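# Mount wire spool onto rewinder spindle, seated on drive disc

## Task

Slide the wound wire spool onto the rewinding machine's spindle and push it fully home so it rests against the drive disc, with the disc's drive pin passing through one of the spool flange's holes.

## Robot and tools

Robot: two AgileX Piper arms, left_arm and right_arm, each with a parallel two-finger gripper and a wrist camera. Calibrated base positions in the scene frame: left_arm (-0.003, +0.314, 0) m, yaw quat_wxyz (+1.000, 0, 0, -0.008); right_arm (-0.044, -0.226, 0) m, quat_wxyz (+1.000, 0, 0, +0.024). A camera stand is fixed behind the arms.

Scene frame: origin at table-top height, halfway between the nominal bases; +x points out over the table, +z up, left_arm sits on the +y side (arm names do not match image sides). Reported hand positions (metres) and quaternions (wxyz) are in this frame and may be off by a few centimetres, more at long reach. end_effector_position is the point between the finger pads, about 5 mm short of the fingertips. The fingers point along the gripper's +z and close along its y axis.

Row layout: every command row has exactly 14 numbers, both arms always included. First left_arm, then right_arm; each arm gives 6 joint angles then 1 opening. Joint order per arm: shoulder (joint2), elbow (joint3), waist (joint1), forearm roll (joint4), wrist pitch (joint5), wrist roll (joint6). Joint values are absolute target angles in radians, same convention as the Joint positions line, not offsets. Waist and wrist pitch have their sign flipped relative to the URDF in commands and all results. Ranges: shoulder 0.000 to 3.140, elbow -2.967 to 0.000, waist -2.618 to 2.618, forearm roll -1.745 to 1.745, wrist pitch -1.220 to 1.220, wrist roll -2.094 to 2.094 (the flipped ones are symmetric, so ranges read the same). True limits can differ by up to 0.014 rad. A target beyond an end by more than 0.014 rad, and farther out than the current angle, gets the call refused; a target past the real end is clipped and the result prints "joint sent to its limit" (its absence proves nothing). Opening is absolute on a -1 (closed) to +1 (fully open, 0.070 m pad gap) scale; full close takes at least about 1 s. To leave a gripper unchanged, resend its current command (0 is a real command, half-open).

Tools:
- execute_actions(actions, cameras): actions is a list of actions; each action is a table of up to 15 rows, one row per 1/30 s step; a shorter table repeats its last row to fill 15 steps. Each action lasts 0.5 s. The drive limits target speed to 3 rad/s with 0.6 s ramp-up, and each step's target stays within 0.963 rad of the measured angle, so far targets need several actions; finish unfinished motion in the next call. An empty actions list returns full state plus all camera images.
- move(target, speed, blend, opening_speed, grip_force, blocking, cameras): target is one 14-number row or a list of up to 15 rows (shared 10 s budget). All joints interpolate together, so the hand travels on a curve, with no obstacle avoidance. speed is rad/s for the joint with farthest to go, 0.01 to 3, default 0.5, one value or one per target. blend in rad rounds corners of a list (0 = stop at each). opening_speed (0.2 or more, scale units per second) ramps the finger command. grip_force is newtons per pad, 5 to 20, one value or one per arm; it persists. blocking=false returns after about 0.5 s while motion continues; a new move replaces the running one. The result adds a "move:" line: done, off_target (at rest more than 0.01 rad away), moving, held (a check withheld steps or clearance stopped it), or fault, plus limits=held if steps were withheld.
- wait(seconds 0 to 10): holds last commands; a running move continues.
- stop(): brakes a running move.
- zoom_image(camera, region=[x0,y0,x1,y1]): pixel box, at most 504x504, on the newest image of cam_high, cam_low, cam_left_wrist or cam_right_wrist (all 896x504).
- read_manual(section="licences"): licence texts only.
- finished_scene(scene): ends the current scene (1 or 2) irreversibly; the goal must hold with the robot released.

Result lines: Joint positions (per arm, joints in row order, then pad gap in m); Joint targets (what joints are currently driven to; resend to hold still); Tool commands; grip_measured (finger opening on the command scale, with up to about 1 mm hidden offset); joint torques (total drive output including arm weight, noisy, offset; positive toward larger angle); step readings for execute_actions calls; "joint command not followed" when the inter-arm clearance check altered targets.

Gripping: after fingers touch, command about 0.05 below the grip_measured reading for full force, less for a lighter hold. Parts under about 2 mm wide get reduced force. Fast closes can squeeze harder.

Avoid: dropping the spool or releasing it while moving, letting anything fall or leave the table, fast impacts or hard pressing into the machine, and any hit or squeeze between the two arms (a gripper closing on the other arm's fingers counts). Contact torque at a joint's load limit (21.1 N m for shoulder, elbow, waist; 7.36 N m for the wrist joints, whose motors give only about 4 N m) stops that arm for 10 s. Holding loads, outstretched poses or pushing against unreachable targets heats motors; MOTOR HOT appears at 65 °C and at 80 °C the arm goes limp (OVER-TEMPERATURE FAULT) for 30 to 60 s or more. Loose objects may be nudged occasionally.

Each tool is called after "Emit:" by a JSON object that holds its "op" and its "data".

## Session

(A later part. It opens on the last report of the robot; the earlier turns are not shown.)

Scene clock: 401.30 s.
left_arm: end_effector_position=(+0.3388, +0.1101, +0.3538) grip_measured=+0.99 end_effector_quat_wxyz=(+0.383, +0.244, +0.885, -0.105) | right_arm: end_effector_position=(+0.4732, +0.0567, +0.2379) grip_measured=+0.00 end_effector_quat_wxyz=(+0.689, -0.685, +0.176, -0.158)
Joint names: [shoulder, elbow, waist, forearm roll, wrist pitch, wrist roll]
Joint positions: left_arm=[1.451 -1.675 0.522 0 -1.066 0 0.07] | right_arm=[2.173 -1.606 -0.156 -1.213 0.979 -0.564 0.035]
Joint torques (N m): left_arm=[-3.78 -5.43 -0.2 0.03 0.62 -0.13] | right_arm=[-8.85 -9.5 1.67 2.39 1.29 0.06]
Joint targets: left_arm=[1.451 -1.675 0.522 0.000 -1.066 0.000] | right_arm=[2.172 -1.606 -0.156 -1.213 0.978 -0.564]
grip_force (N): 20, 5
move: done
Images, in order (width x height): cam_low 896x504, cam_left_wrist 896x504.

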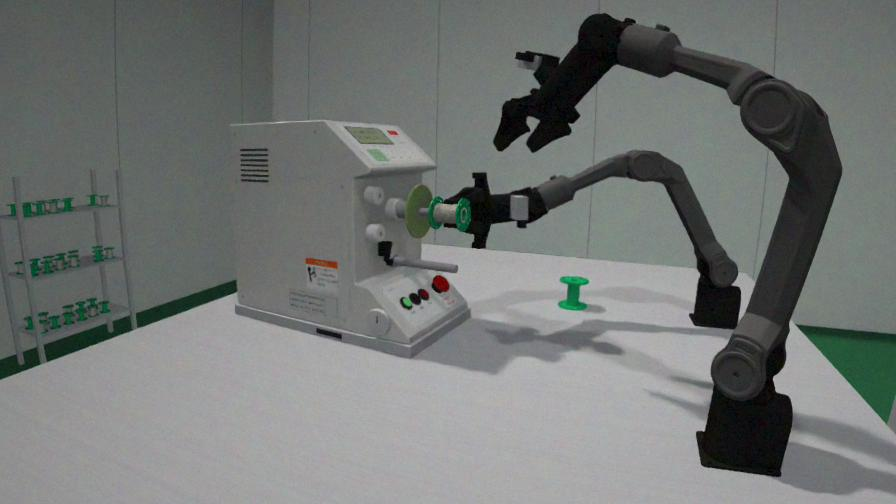

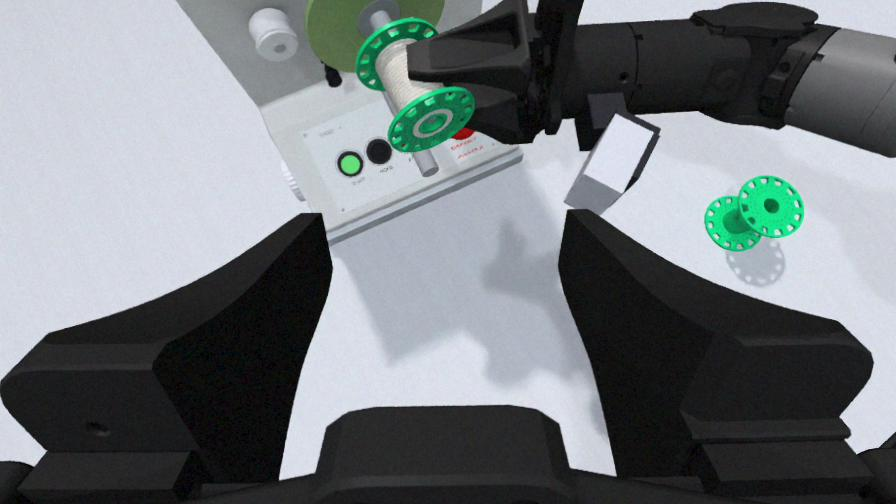

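Emit:
{"op": "execute_actions", "data": {"actions": [], "cameras": ["cam_right_wrist","cam_high"]}}

Emit:
{"op": "zoom_image", "data": {"camera": "cam_right_wrist", "region": [290, 60, 590, 460]}}

Scene clock: 410.00 s.
left_arm: end_effector_position=(+0.3388, +0.1101, +0.3538) grip_measured=+0.99 end_effector_quat_wxyz=(+0.383, +0.244, +0.885, -0.105) | right_arm: end_effector_position=(+0.4732, +0.0567, +0.2379) grip_measured=+0.00 end_effector_quat_wxyz=(+0.689, -0.685, +0.176, -0.158)
Joint names: [shoulder, elbow, waist, forearm roll, wrist pitch, wrist roll]
Joint positions: left_arm=[1.451 -1.675 0.522 0 -1.066 0 0.07] | right_arm=[2.173 -1.606 -0.156 -1.213 0.979 -0.564 0.035]
Joint torques (N m): left_arm=[-3.78 -5.43 -0.22 0.03 0.61 -0.13] | right_arm=[-9.97 -7.58 -0.24 2.09 2 0.04]
Motor temperatures (°C): left_arm=[32 31 34 34 34 29] | right_arm=[47 34 29 44 41 28]
Joint targets: left_arm=[1.451 -1.675 0.522 0.000 -1.066 0.000] | right_arm=[2.172 -1.606 -0.156 -1.213 0.978 -0.564]
Tool commands: left_gripper/opening=+1.0 right_gripper/opening=-0.06
grip_force (N): 20, 5
Images, in order (width x height): cam_high 896x504, cam_right_wrist 896x504.

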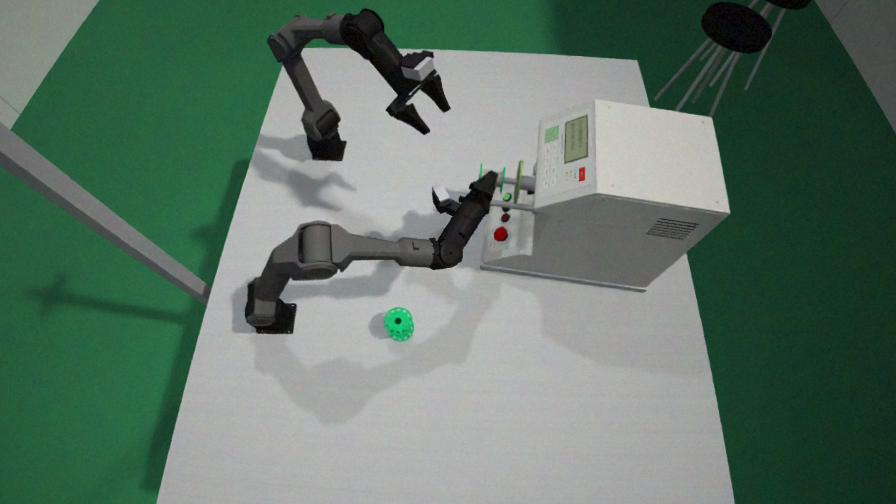

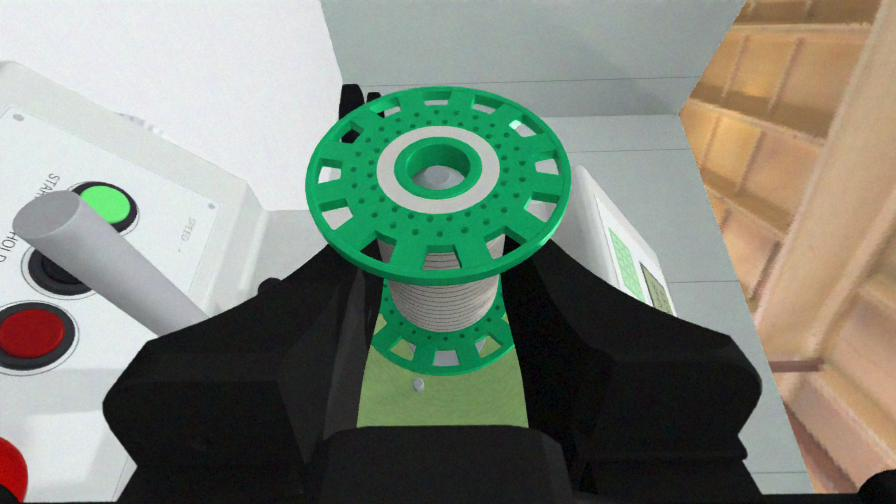

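Scaled by 1.260 from the camera's 896x504 image, which has a finer 1280x720 frame.

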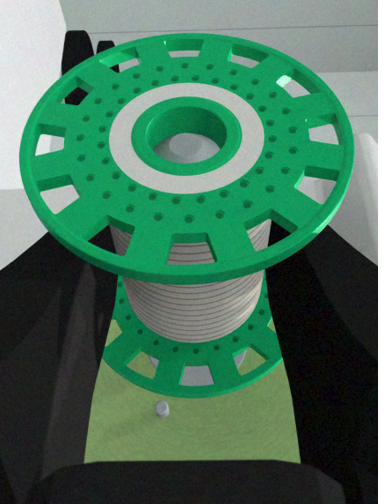

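Emit:
{"op": "execute_actions", "data": {"actions": [], "cameras": ["cam_left_wrist","cam_low"]}}

Emit:
{"op": "zoom_image", "data": {"camera": "cam_left_wrist", "region": [380, 75, 480, 165]}}

Emit:
{"op": "zoom_image", "data": {"camera": "cam_low", "region": [420, 190, 480, 240]}}

Scene clock: 424.83 s.
left_arm: end_effector_position=(+0.3388, +0.1101, +0.3538) grip_measured=+0.99 end_effector_quat_wxyz=(+0.383, +0.244, +0.885, -0.105) | right_arm: end_effector_position=(+0.4732, +0.0567, +0.2379) grip_measured=+0.00 end_effector_quat_wxyz=(+0.689, -0.685, +0.176, -0.158)
Joint names: [shoulder, elbow, waist, forearm roll, wrist pitch, wrist roll]
Joint positions: left_arm=[1.451 -1.675 0.522 0 -1.066 0 0.07] | right_arm=[2.173 -1.606 -0.156 -1.213 0.979 -0.564 0.035]
Joint torques (N m): left_arm=[-3.77 -5.41 -0.28 0.03 0.61 -0.13] | right_arm=[-10.02 -7.69 -0.48 2.08 2.01 0.07]
Motor temperatures (°C): left_arm=[32 31 34 34 34 29] | right_arm=[49 34 29 44 42 28]
Joint targets: left_arm=[1.451 -1.675 0.522 0.000 -1.066 0.000] | right_arm=[2.172 -1.606 -0.156 -1.213 0.978 -0.564]
Tool commands: left_gripper/opening=+1.0 right_gripper/opening=-0.06
grip_force (N): 20, 5
Images, in order (width x height): cam_low 896x504, cam_left_wrist 896x504.

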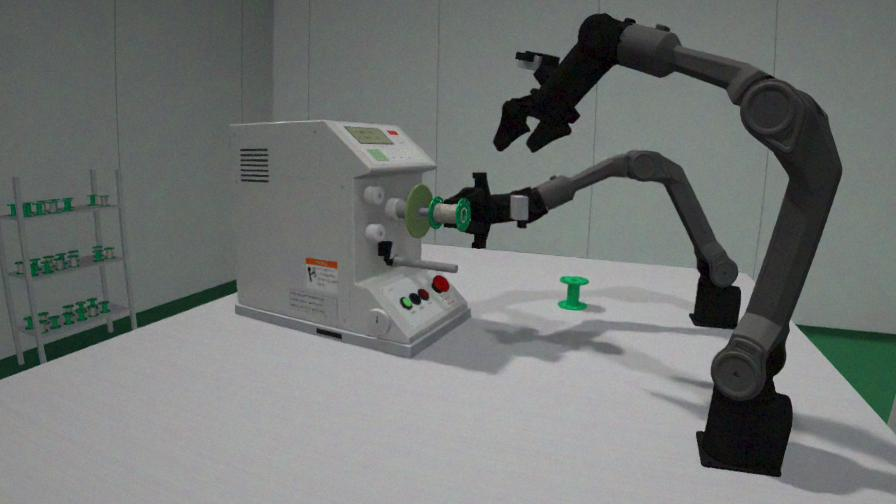

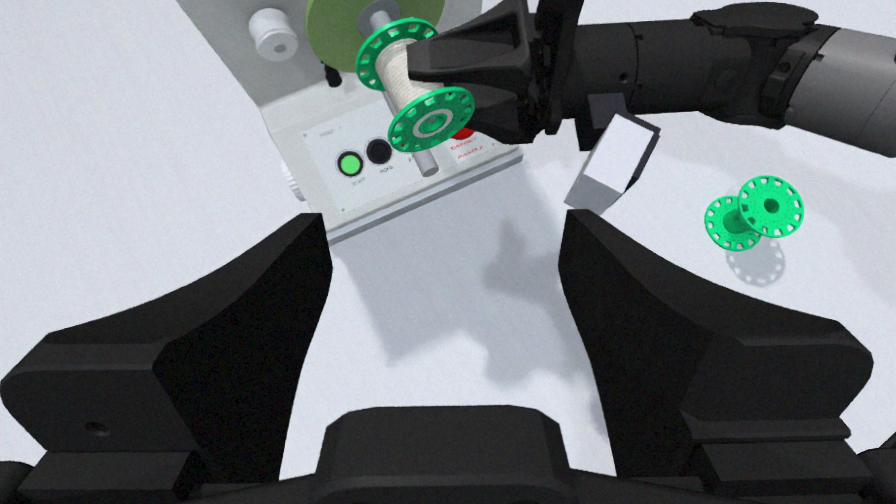

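Scaled by 5.040 from the camera's 896x504 image, which has a finer 1280x720 frame.

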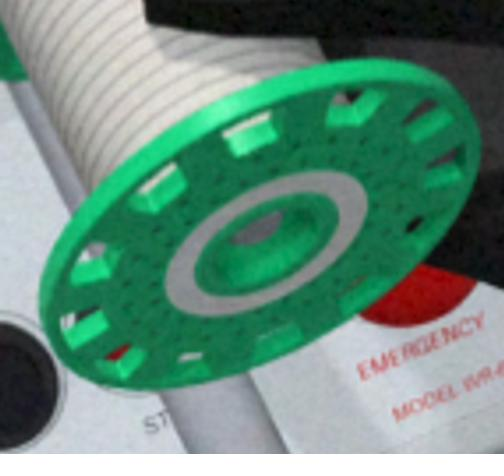

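Scaled by 8.400 from the camera's 896x504 image, which has a finer 1280x720 frame.

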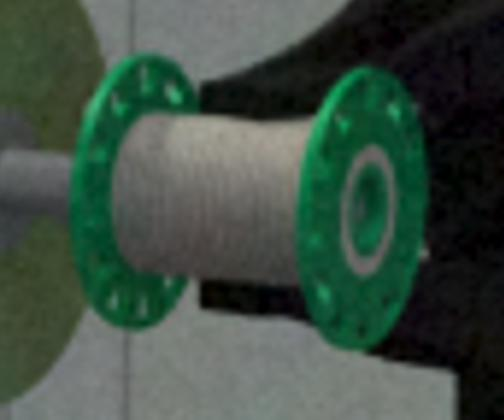

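Emit:
{"op": "move", "data": {"target": [[1.4506,-1.6754,0.5216,0,-1.066,0,1,2.1975,-1.6523,-0.1506,-1.2296,0.9742,-0.5378,-0.06],[1.4506,-1.6754,0.5216,0,-1.066,0,1,2.2232,-1.6998,-0.1452,-1.2458,0.9702,-0.5117,-0.06]], "speed": 0.06, "blend": 0.02, "cameras": ["cam_low","cam_left_wrist","cam_right_wrist"]}}

Emit:
{"op": "zoom_image", "data": {"camera": "cam_left_wrist", "region": [340, 0, 480, 120]}}

Emit:
{"op": "zoom_image", "data": {"camera": "cam_right_wrist", "region": [340, 290, 540, 440]}}

Emit:
{"op": "zoom_image", "data": {"camera": "cam_low", "region": [400, 170, 500, 250]}}

Scene clock: 441.97 s.
left_arm: end_effector_position=(+0.3388, +0.1101, +0.3538) grip_measured=+0.99 end_effector_quat_wxyz=(+0.383, +0.244, +0.885, -0.105) | right_arm: end_effector_position=(+0.4888, +0.0549, +0.2380) grip_measured=+0.00 end_effector_quat_wxyz=(+0.689, -0.684, +0.177, -0.159)
Joint names: [shoulder, elbow, waist, forearm roll, wrist pitch, wrist roll]
Joint positions: left_arm=[1.451 -1.675 0.522 0 -1.066 0 0.07] | right_arm=[2.223 -1.7 -0.146 -1.245 0.97 -0.512 0.035]
Joint torques (N m): left_arm=[-3.78 -5.44 -0.25 0.03 0.61 -0.13] | right_arm=[-9.37 -9.73 3.41 2.61 1.01 0.03]
Joint targets: left_arm=[1.451 -1.675 0.522 0.000 -1.066 0.000] | right_arm=[2.223 -1.700 -0.145 -1.246 0.970 -0.512]
grip_force (N): 20, 5
move: done
Images, in order (width x height): cam_low 896x504, cam_left_wrist 896x504, cam_right_wrist 896x504.

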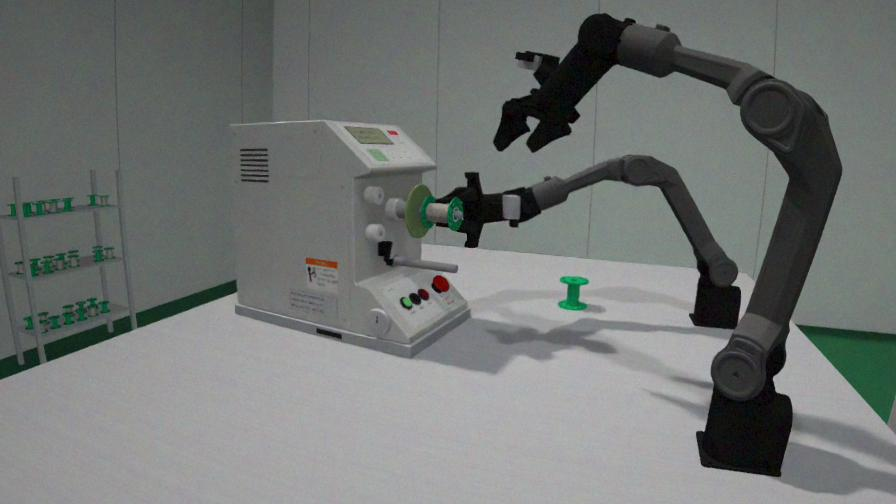

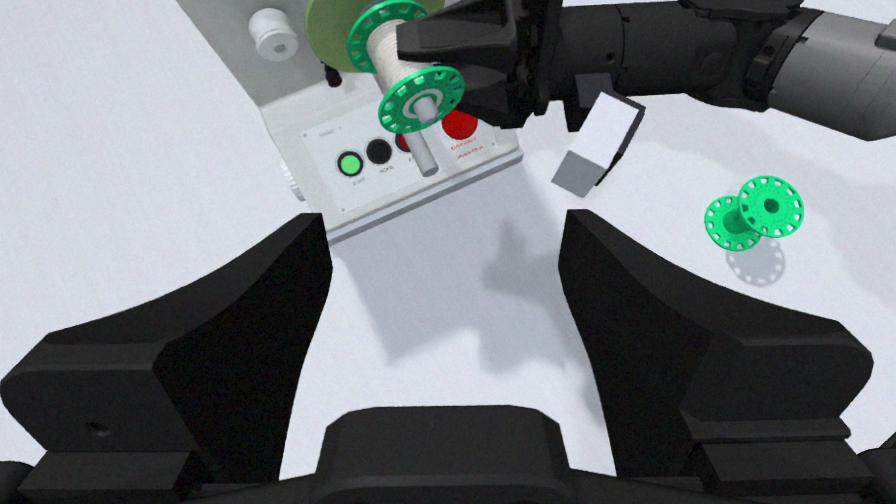

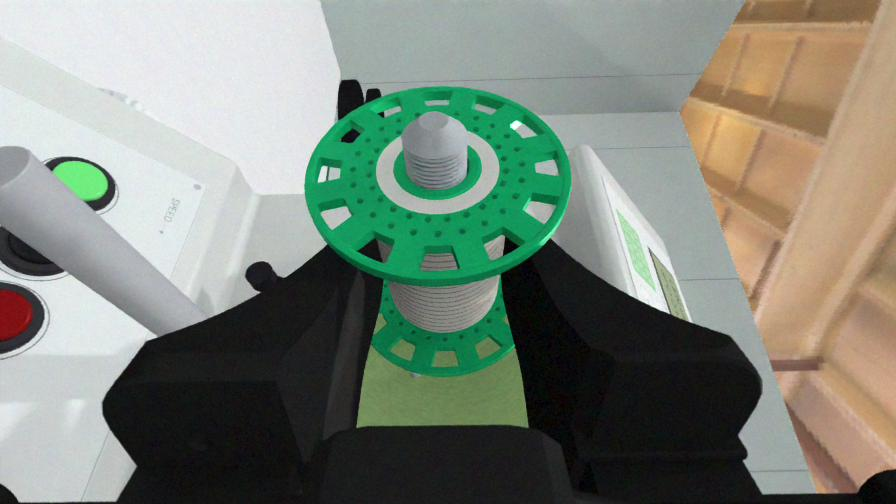

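Scaled by 3.600 from the camera's 896x504 image, which has a finer 1280x720 frame.

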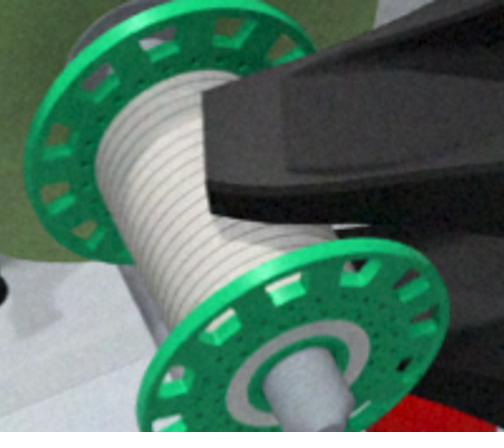

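Scaled by 2.520 from the camera's 896x504 image, which has a finer 1280x720 frame.

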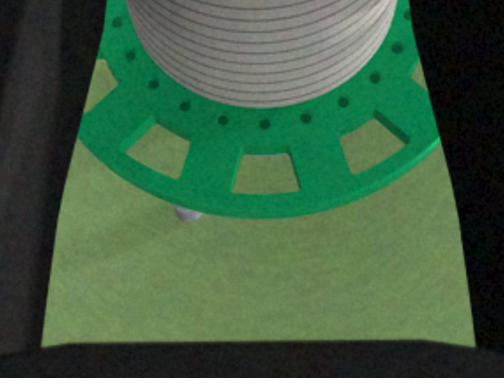

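Scaled by 5.040 from the camera's 896x504 image, which has a finer 1280x720 frame.

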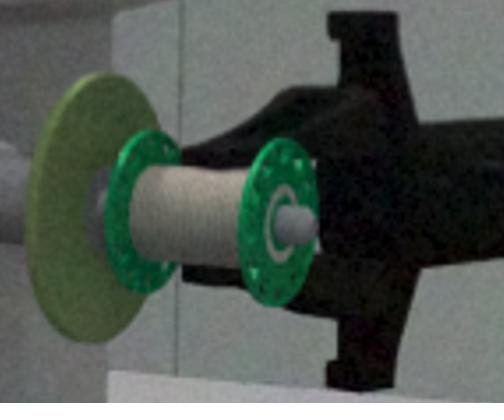

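Emit:
{"op": "move", "data": {"target": [1.4506,-1.6754,0.5216,0,-1.066,0,1,2.2447,-1.7395,-0.142,-1.2598,0.9674,-0.4895,-0.06], "speed": 0.05, "cameras": ["cam_low","cam_left_wrist","cam_right_wrist"]}}

Emit:
{"op": "zoom_image", "data": {"camera": "cam_right_wrist", "region": [370, 300, 530, 400]}}

Emit:
{"op": "zoom_image", "data": {"camera": "cam_low", "region": [400, 170, 480, 250]}}

Emit:
{"op": "zoom_image", "data": {"camera": "cam_left_wrist", "region": [330, 0, 450, 100]}}

Scene clock: 449.20 s.
left_arm: end_effector_position=(+0.3388, +0.1101, +0.3538) grip_measured=+0.99 end_effector_quat_wxyz=(+0.383, +0.244, +0.885, -0.105) | right_arm: end_effector_position=(+0.4947, +0.0544, +0.2381) grip_measured=+0.00 end_effector_quat_wxyz=(+0.689, -0.685, +0.177, -0.159)
Joint names: [shoulder, elbow, waist, forearm roll, wrist pitch, wrist roll]
Joint positions: left_arm=[1.451 -1.675 0.522 0 -1.066 0 0.07] | right_arm=[2.244 -1.74 -0.142 -1.26 0.968 -0.49 0.035]
Joint torques (N m): left_arm=[-3.8 -5.45 -0.24 0.03 0.61 -0.12] | right_arm=[-9.38 -9.91 1.16 2.49 1.19 0.05]
Joint targets: left_arm=[1.451 -1.675 0.522 0.000 -1.066 0.000] | right_arm=[2.245 -1.739 -0.142 -1.260 0.967 -0.490]
grip_force (N): 20, 5
move: done
Images, in order (width x height): cam_low 896x504, cam_left_wrist 896x504, cam_right_wrist 896x504.

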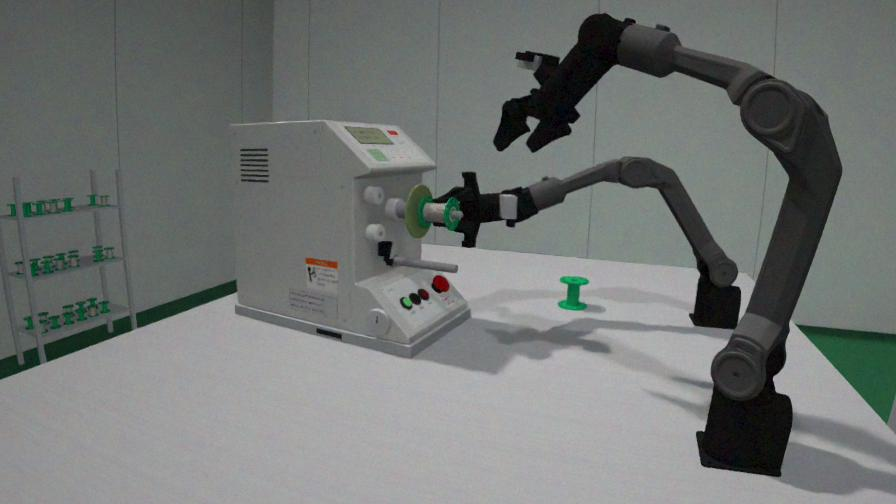

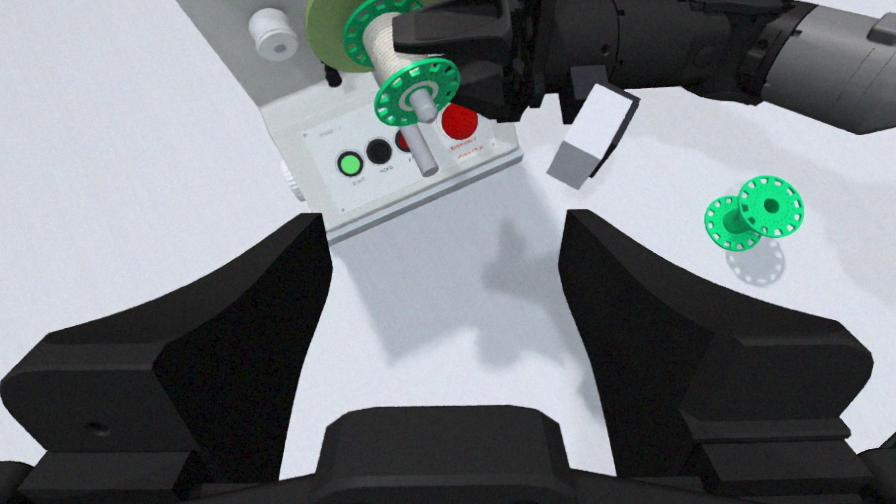

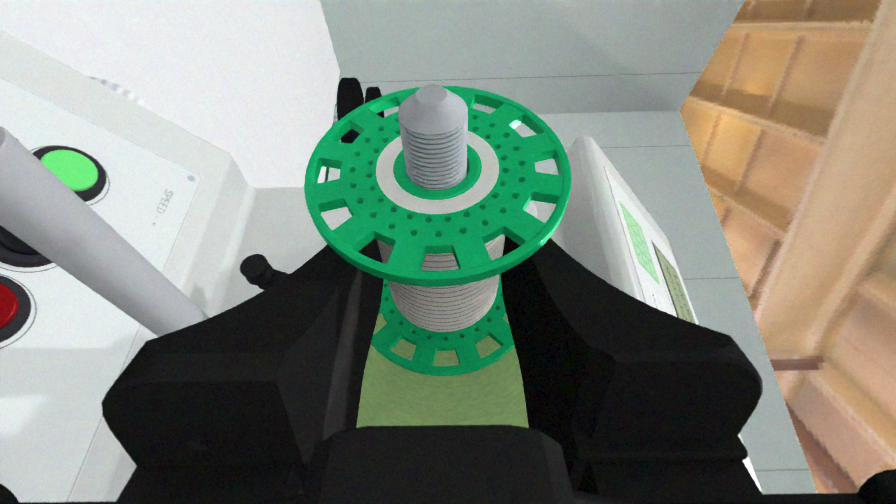

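Scaled by 3.150 from the camera's 896x504 image, which has a finer 1280x720 frame.

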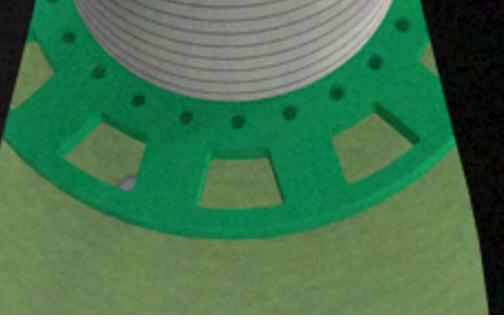

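Scaled by 6.300 from the camera's 896x504 image, which has a finer 1280x720 frame.

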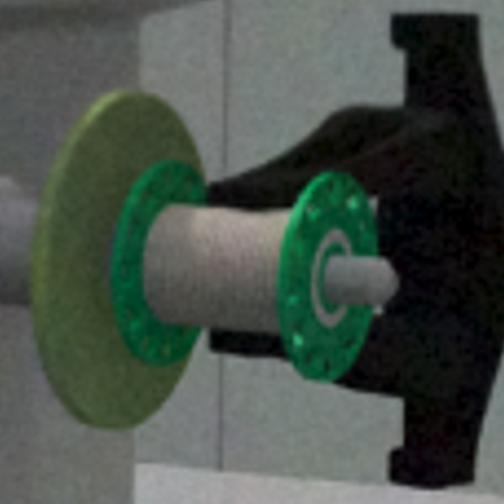

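Scaled by 4.200 from the camera's 896x504 image, which has a finer 1280x720 frame.

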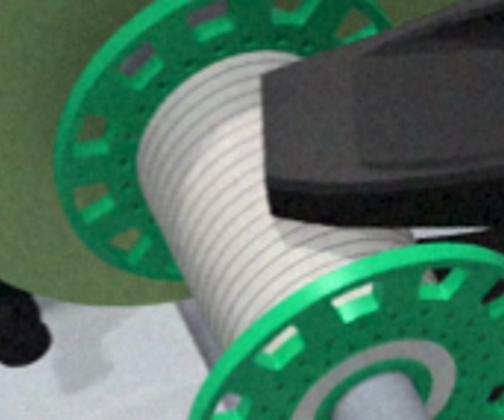

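Emit:
{"op": "move", "data": {"target": [1.4506,-1.6754,0.5216,0,-1.066,0,1,2.2316,-1.7605,-0.1424,-1.3362,0.9353,-0.4371,-0.06], "speed": 0.06, "grip_force": [20, 7], "cameras": ["cam_low","cam_left_wrist","cam_right_wrist"]}}

Emit:
{"op": "zoom_image", "data": {"camera": "cam_right_wrist", "region": [370, 300, 530, 400]}}

Emit:
{"op": "zoom_image", "data": {"camera": "cam_left_wrist", "region": [330, 0, 480, 120]}}

Scene clock: 457.60 s.
left_arm: end_effector_position=(+0.3388, +0.1101, +0.3538) grip_measured=+0.99 end_effector_quat_wxyz=(+0.383, +0.244, +0.885, -0.105) | right_arm: end_effector_position=(+0.4948, +0.0541, +0.2375) grip_measured=+0.00 end_effector_quat_wxyz=(+0.670, -0.703, +0.175, -0.161)
Joint names: [shoulder, elbow, waist, forearm roll, wrist pitch, wrist roll]
Joint positions: left_arm=[1.451 -1.675 0.522 0 -1.066 0 0.07] | right_arm=[2.232 -1.76 -0.142 -1.337 0.935 -0.437 0.035]
Joint torques (N m): left_arm=[-3.76 -5.41 -0.24 0.03 0.61 -0.12] | right_arm=[-9.86 -9.33 -0.72 2.23 1.26 0.03]
Joint targets: left_arm=[1.451 -1.675 0.522 0.000 -1.066 0.000] | right_arm=[2.232 -1.761 -0.142 -1.336 0.935 -0.437]
grip_force (N): 20, 7
move: done
Images, in order (width x height): cam_low 896x504, cam_left_wrist 896x504, cam_right_wrist 896x504.

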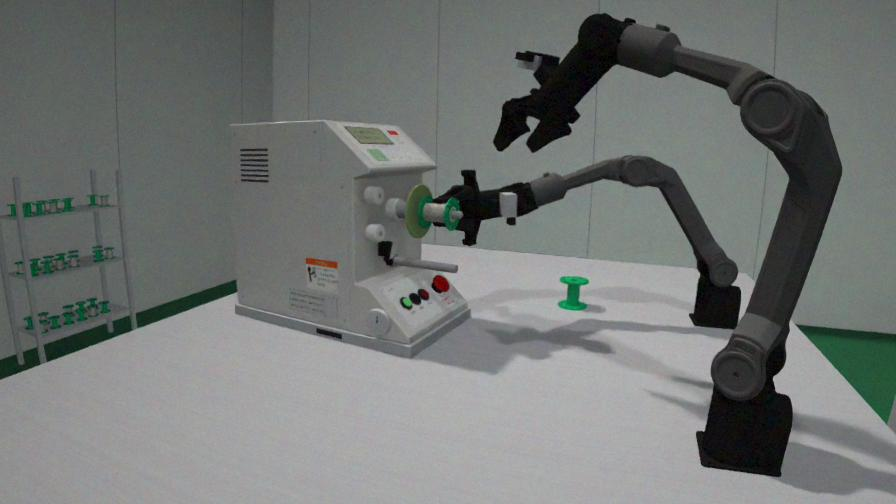

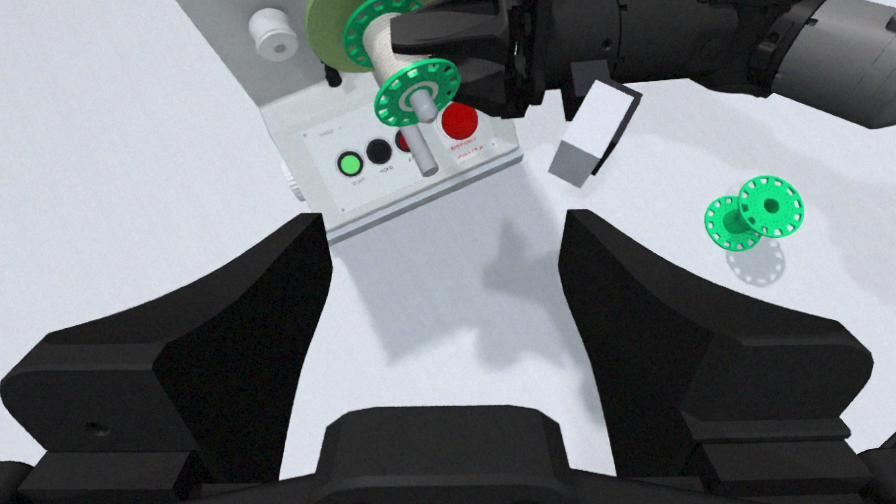

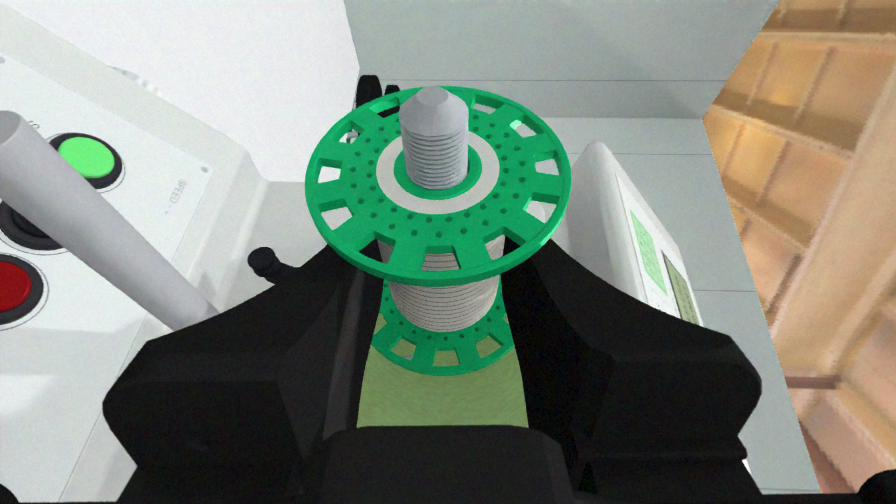

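Scaled by 3.150 from the camera's 896x504 image, which has a finer 1280x720 frame.

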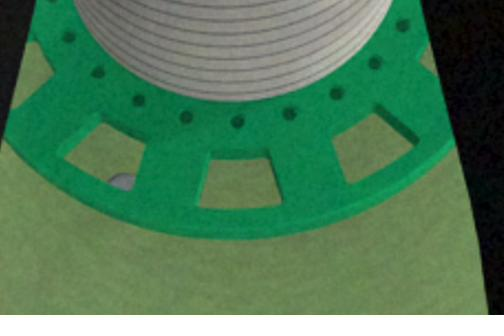

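Scaled by 3.360 from the camera's 896x504 image, which has a finer 1280x720 frame.

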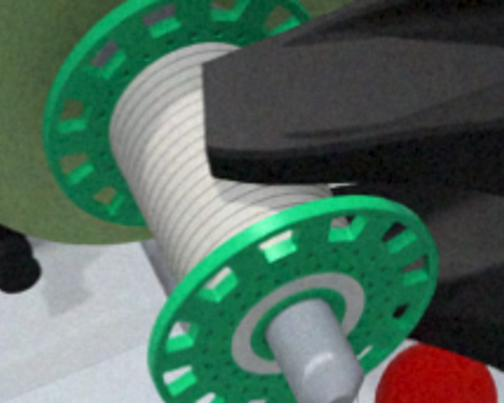

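Emit:
{"op": "move", "data": {"target": [1.4506,-1.6754,0.5216,0,-1.066,0,1,2.2464,-1.7878,-0.1397,-1.3466,0.9348,-0.4211,-0.06], "speed": 0.03, "cameras": ["cam_low","cam_left_wrist","cam_right_wrist"]}}

Emit:
{"op": "zoom_image", "data": {"camera": "cam_right_wrist", "region": [370, 300, 530, 400]}}

Emit:
{"op": "zoom_image", "data": {"camera": "cam_low", "region": [400, 180, 460, 240]}}

Scene clock: 462.90 s.
left_arm: end_effector_position=(+0.3388, +0.1101, +0.3538) grip_measured=+0.99 end_effector_quat_wxyz=(+0.383, +0.244, +0.885, -0.105) | right_arm: end_effector_position=(+0.4985, +0.0541, +0.2379) grip_measured=+0.00 end_effector_quat_wxyz=(+0.671, -0.703, +0.175, -0.161)
Joint names: [shoulder, elbow, waist, forearm roll, wrist pitch, wrist roll]
Joint positions: left_arm=[1.451 -1.675 0.522 0 -1.066 0 0.07] | right_arm=[2.246 -1.788 -0.141 -1.346 0.935 -0.421 0.035]
Joint torques (N m): left_arm=[-3.78 -5.43 -0.24 0.03 0.61 -0.12] | right_arm=[-9.24 -9.96 1.27 2.45 0.92 0.08]
Joint targets: left_arm=[1.451 -1.675 0.522 0.000 -1.066 0.000] | right_arm=[2.246 -1.788 -0.140 -1.347 0.935 -0.421]
grip_force (N): 20, 7
move: done
Images, in order (width x height): cam_low 896x504, cam_left_wrist 896x504, cam_right_wrist 896x504.

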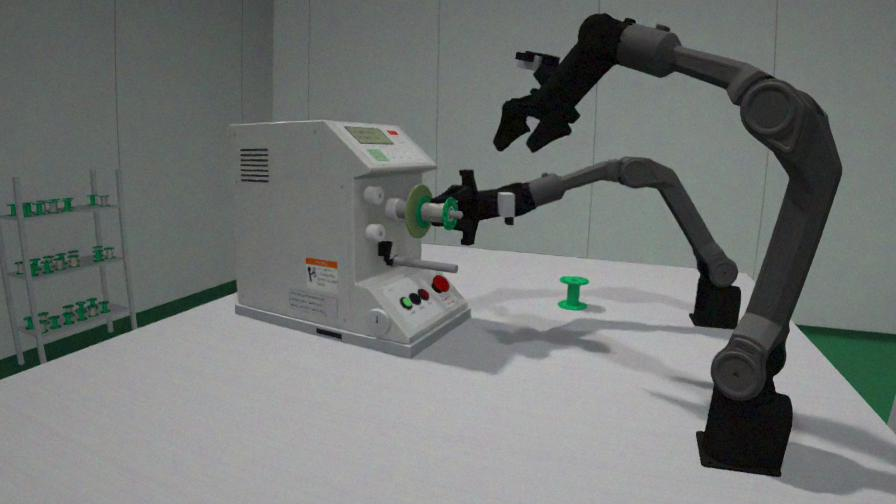

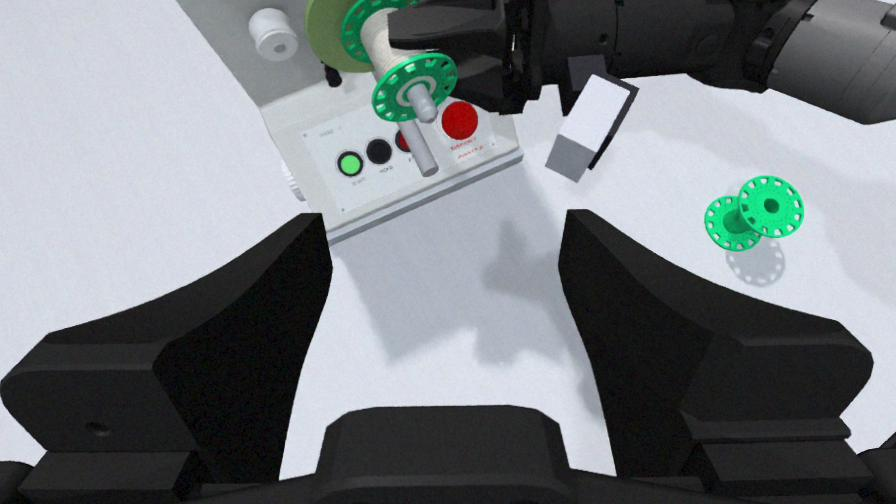

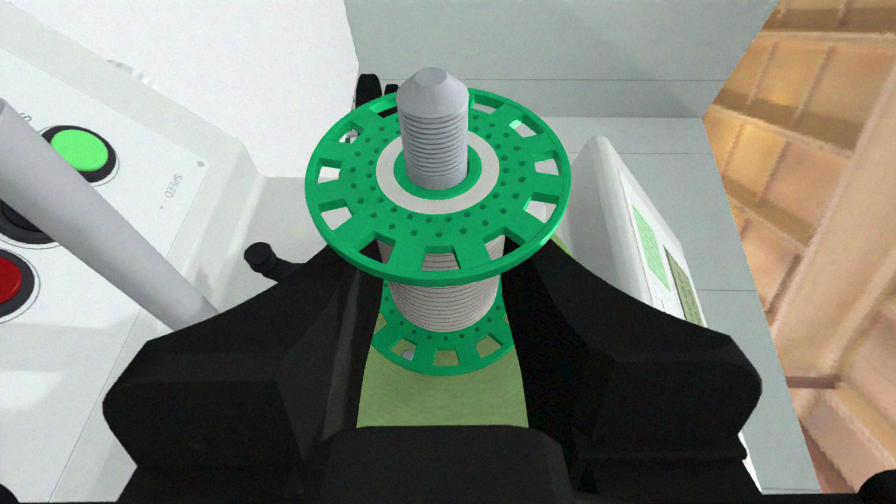

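Scaled by 3.150 from the camera's 896x504 image, which has a finer 1280x720 frame.

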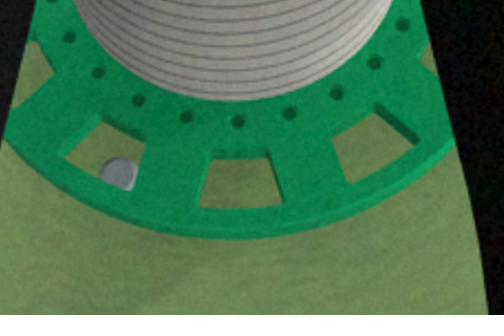

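Scaled by 8.400 from the camera's 896x504 image, which has a finer 1280x720 frame.

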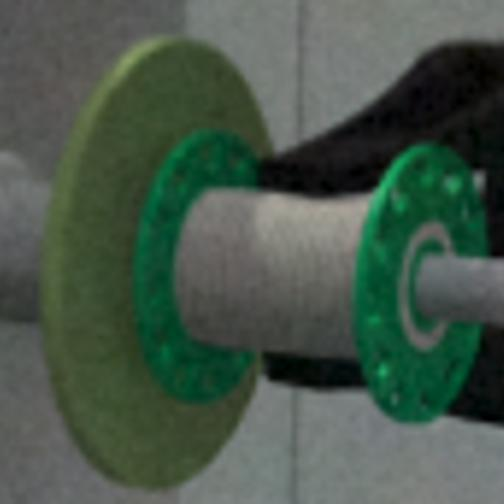

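Emit:
{"op": "move", "data": {"target": [1.4506,-1.6754,0.5216,0,-1.066,0,1,2.2538,-1.8014,-0.1383,-1.3518,0.9346,-0.413,-0.06], "speed": 0.03, "cameras": ["cam_low","cam_left_wrist","cam_right_wrist"]}}

Emit:
{"op": "zoom_image", "data": {"camera": "cam_right_wrist", "region": [370, 300, 530, 400]}}

Emit:
{"op": "zoom_image", "data": {"camera": "cam_low", "region": [400, 180, 460, 240]}}

Emit:
{"op": "zoom_image", "data": {"camera": "cam_left_wrist", "region": [330, 0, 450, 100]}}

Scene clock: 467.20 s.
left_arm: end_effector_position=(+0.3388, +0.1101, +0.3538) grip_measured=+0.99 end_effector_quat_wxyz=(+0.383, +0.244, +0.885, -0.105) | right_arm: end_effector_position=(+0.5004, +0.0537, +0.2380) grip_measured=+0.00 end_effector_quat_wxyz=(+0.671, -0.703, +0.174, -0.161)
Joint names: [shoulder, elbow, waist, forearm roll, wrist pitch, wrist roll]
Joint positions: left_arm=[1.451 -1.675 0.522 0 -1.066 0 0.07] | right_arm=[2.253 -1.8 -0.139 -1.352 0.935 -0.413 0.035]
Joint torques (N m): left_arm=[-3.78 -5.44 -0.23 0.03 0.61 -0.12] | right_arm=[-8.84 -9.66 1.39 2.25 0.8 0.09]
Joint targets: left_arm=[1.451 -1.675 0.522 0.000 -1.066 0.000] | right_arm=[2.254 -1.801 -0.138 -1.352 0.935 -0.413]
grip_force (N): 20, 7
move: done
Images, in order (width x height): cam_low 896x504, cam_left_wrist 896x504, cam_right_wrist 896x504.

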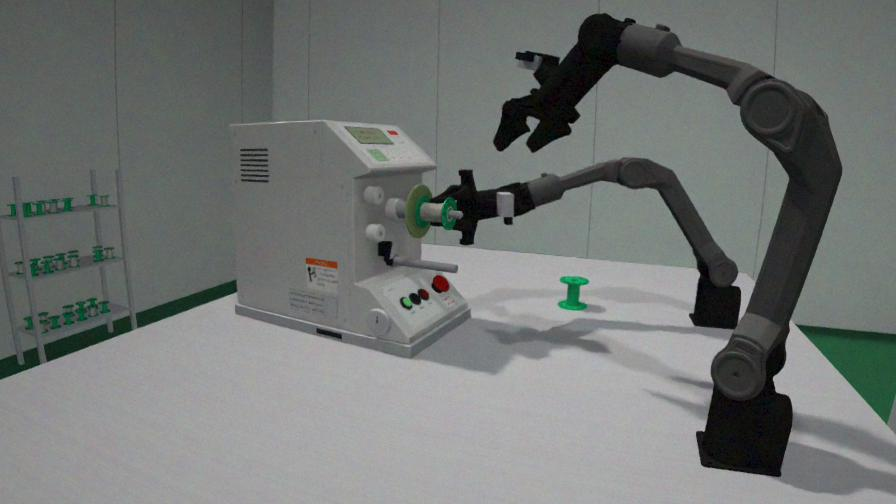

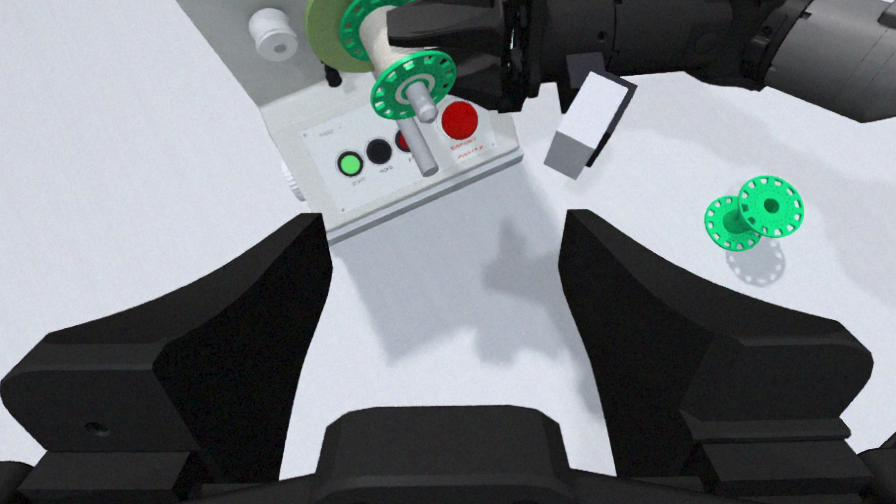

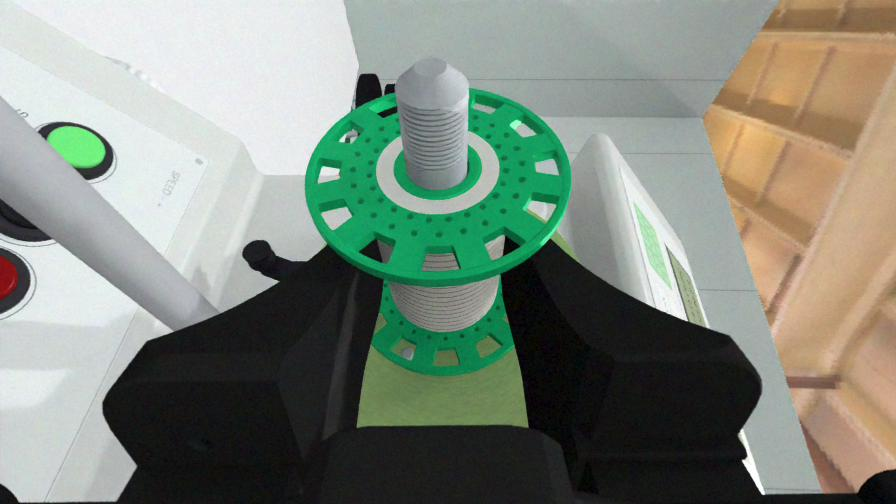

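Scaled by 3.150 from the camera's 896x504 image, which has a finer 1280x720 frame.

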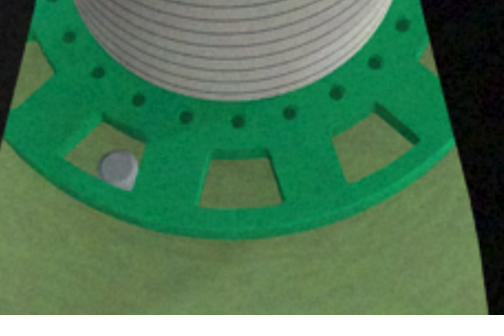

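Scaled by 8.400 from the camera's 896x504 image, which has a finer 1280x720 frame.

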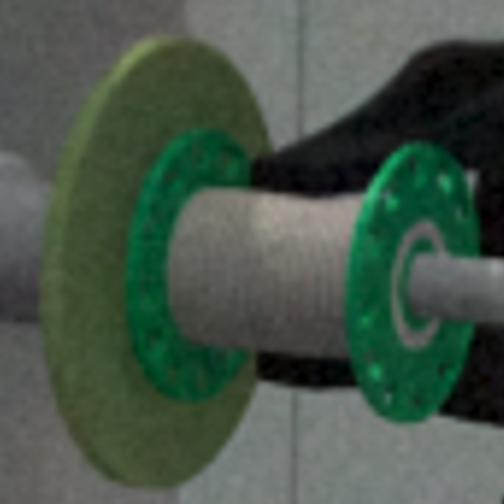

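Scaled by 4.200 from the camera's 896x504 image, which has a finer 1280x720 frame.

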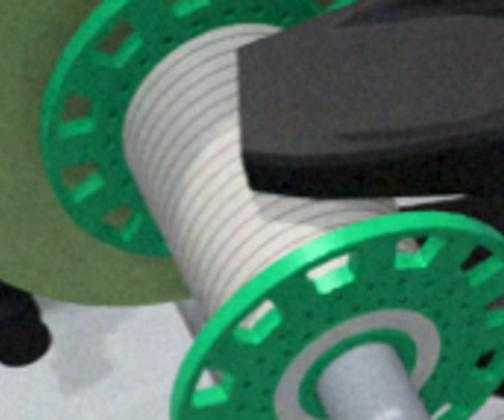

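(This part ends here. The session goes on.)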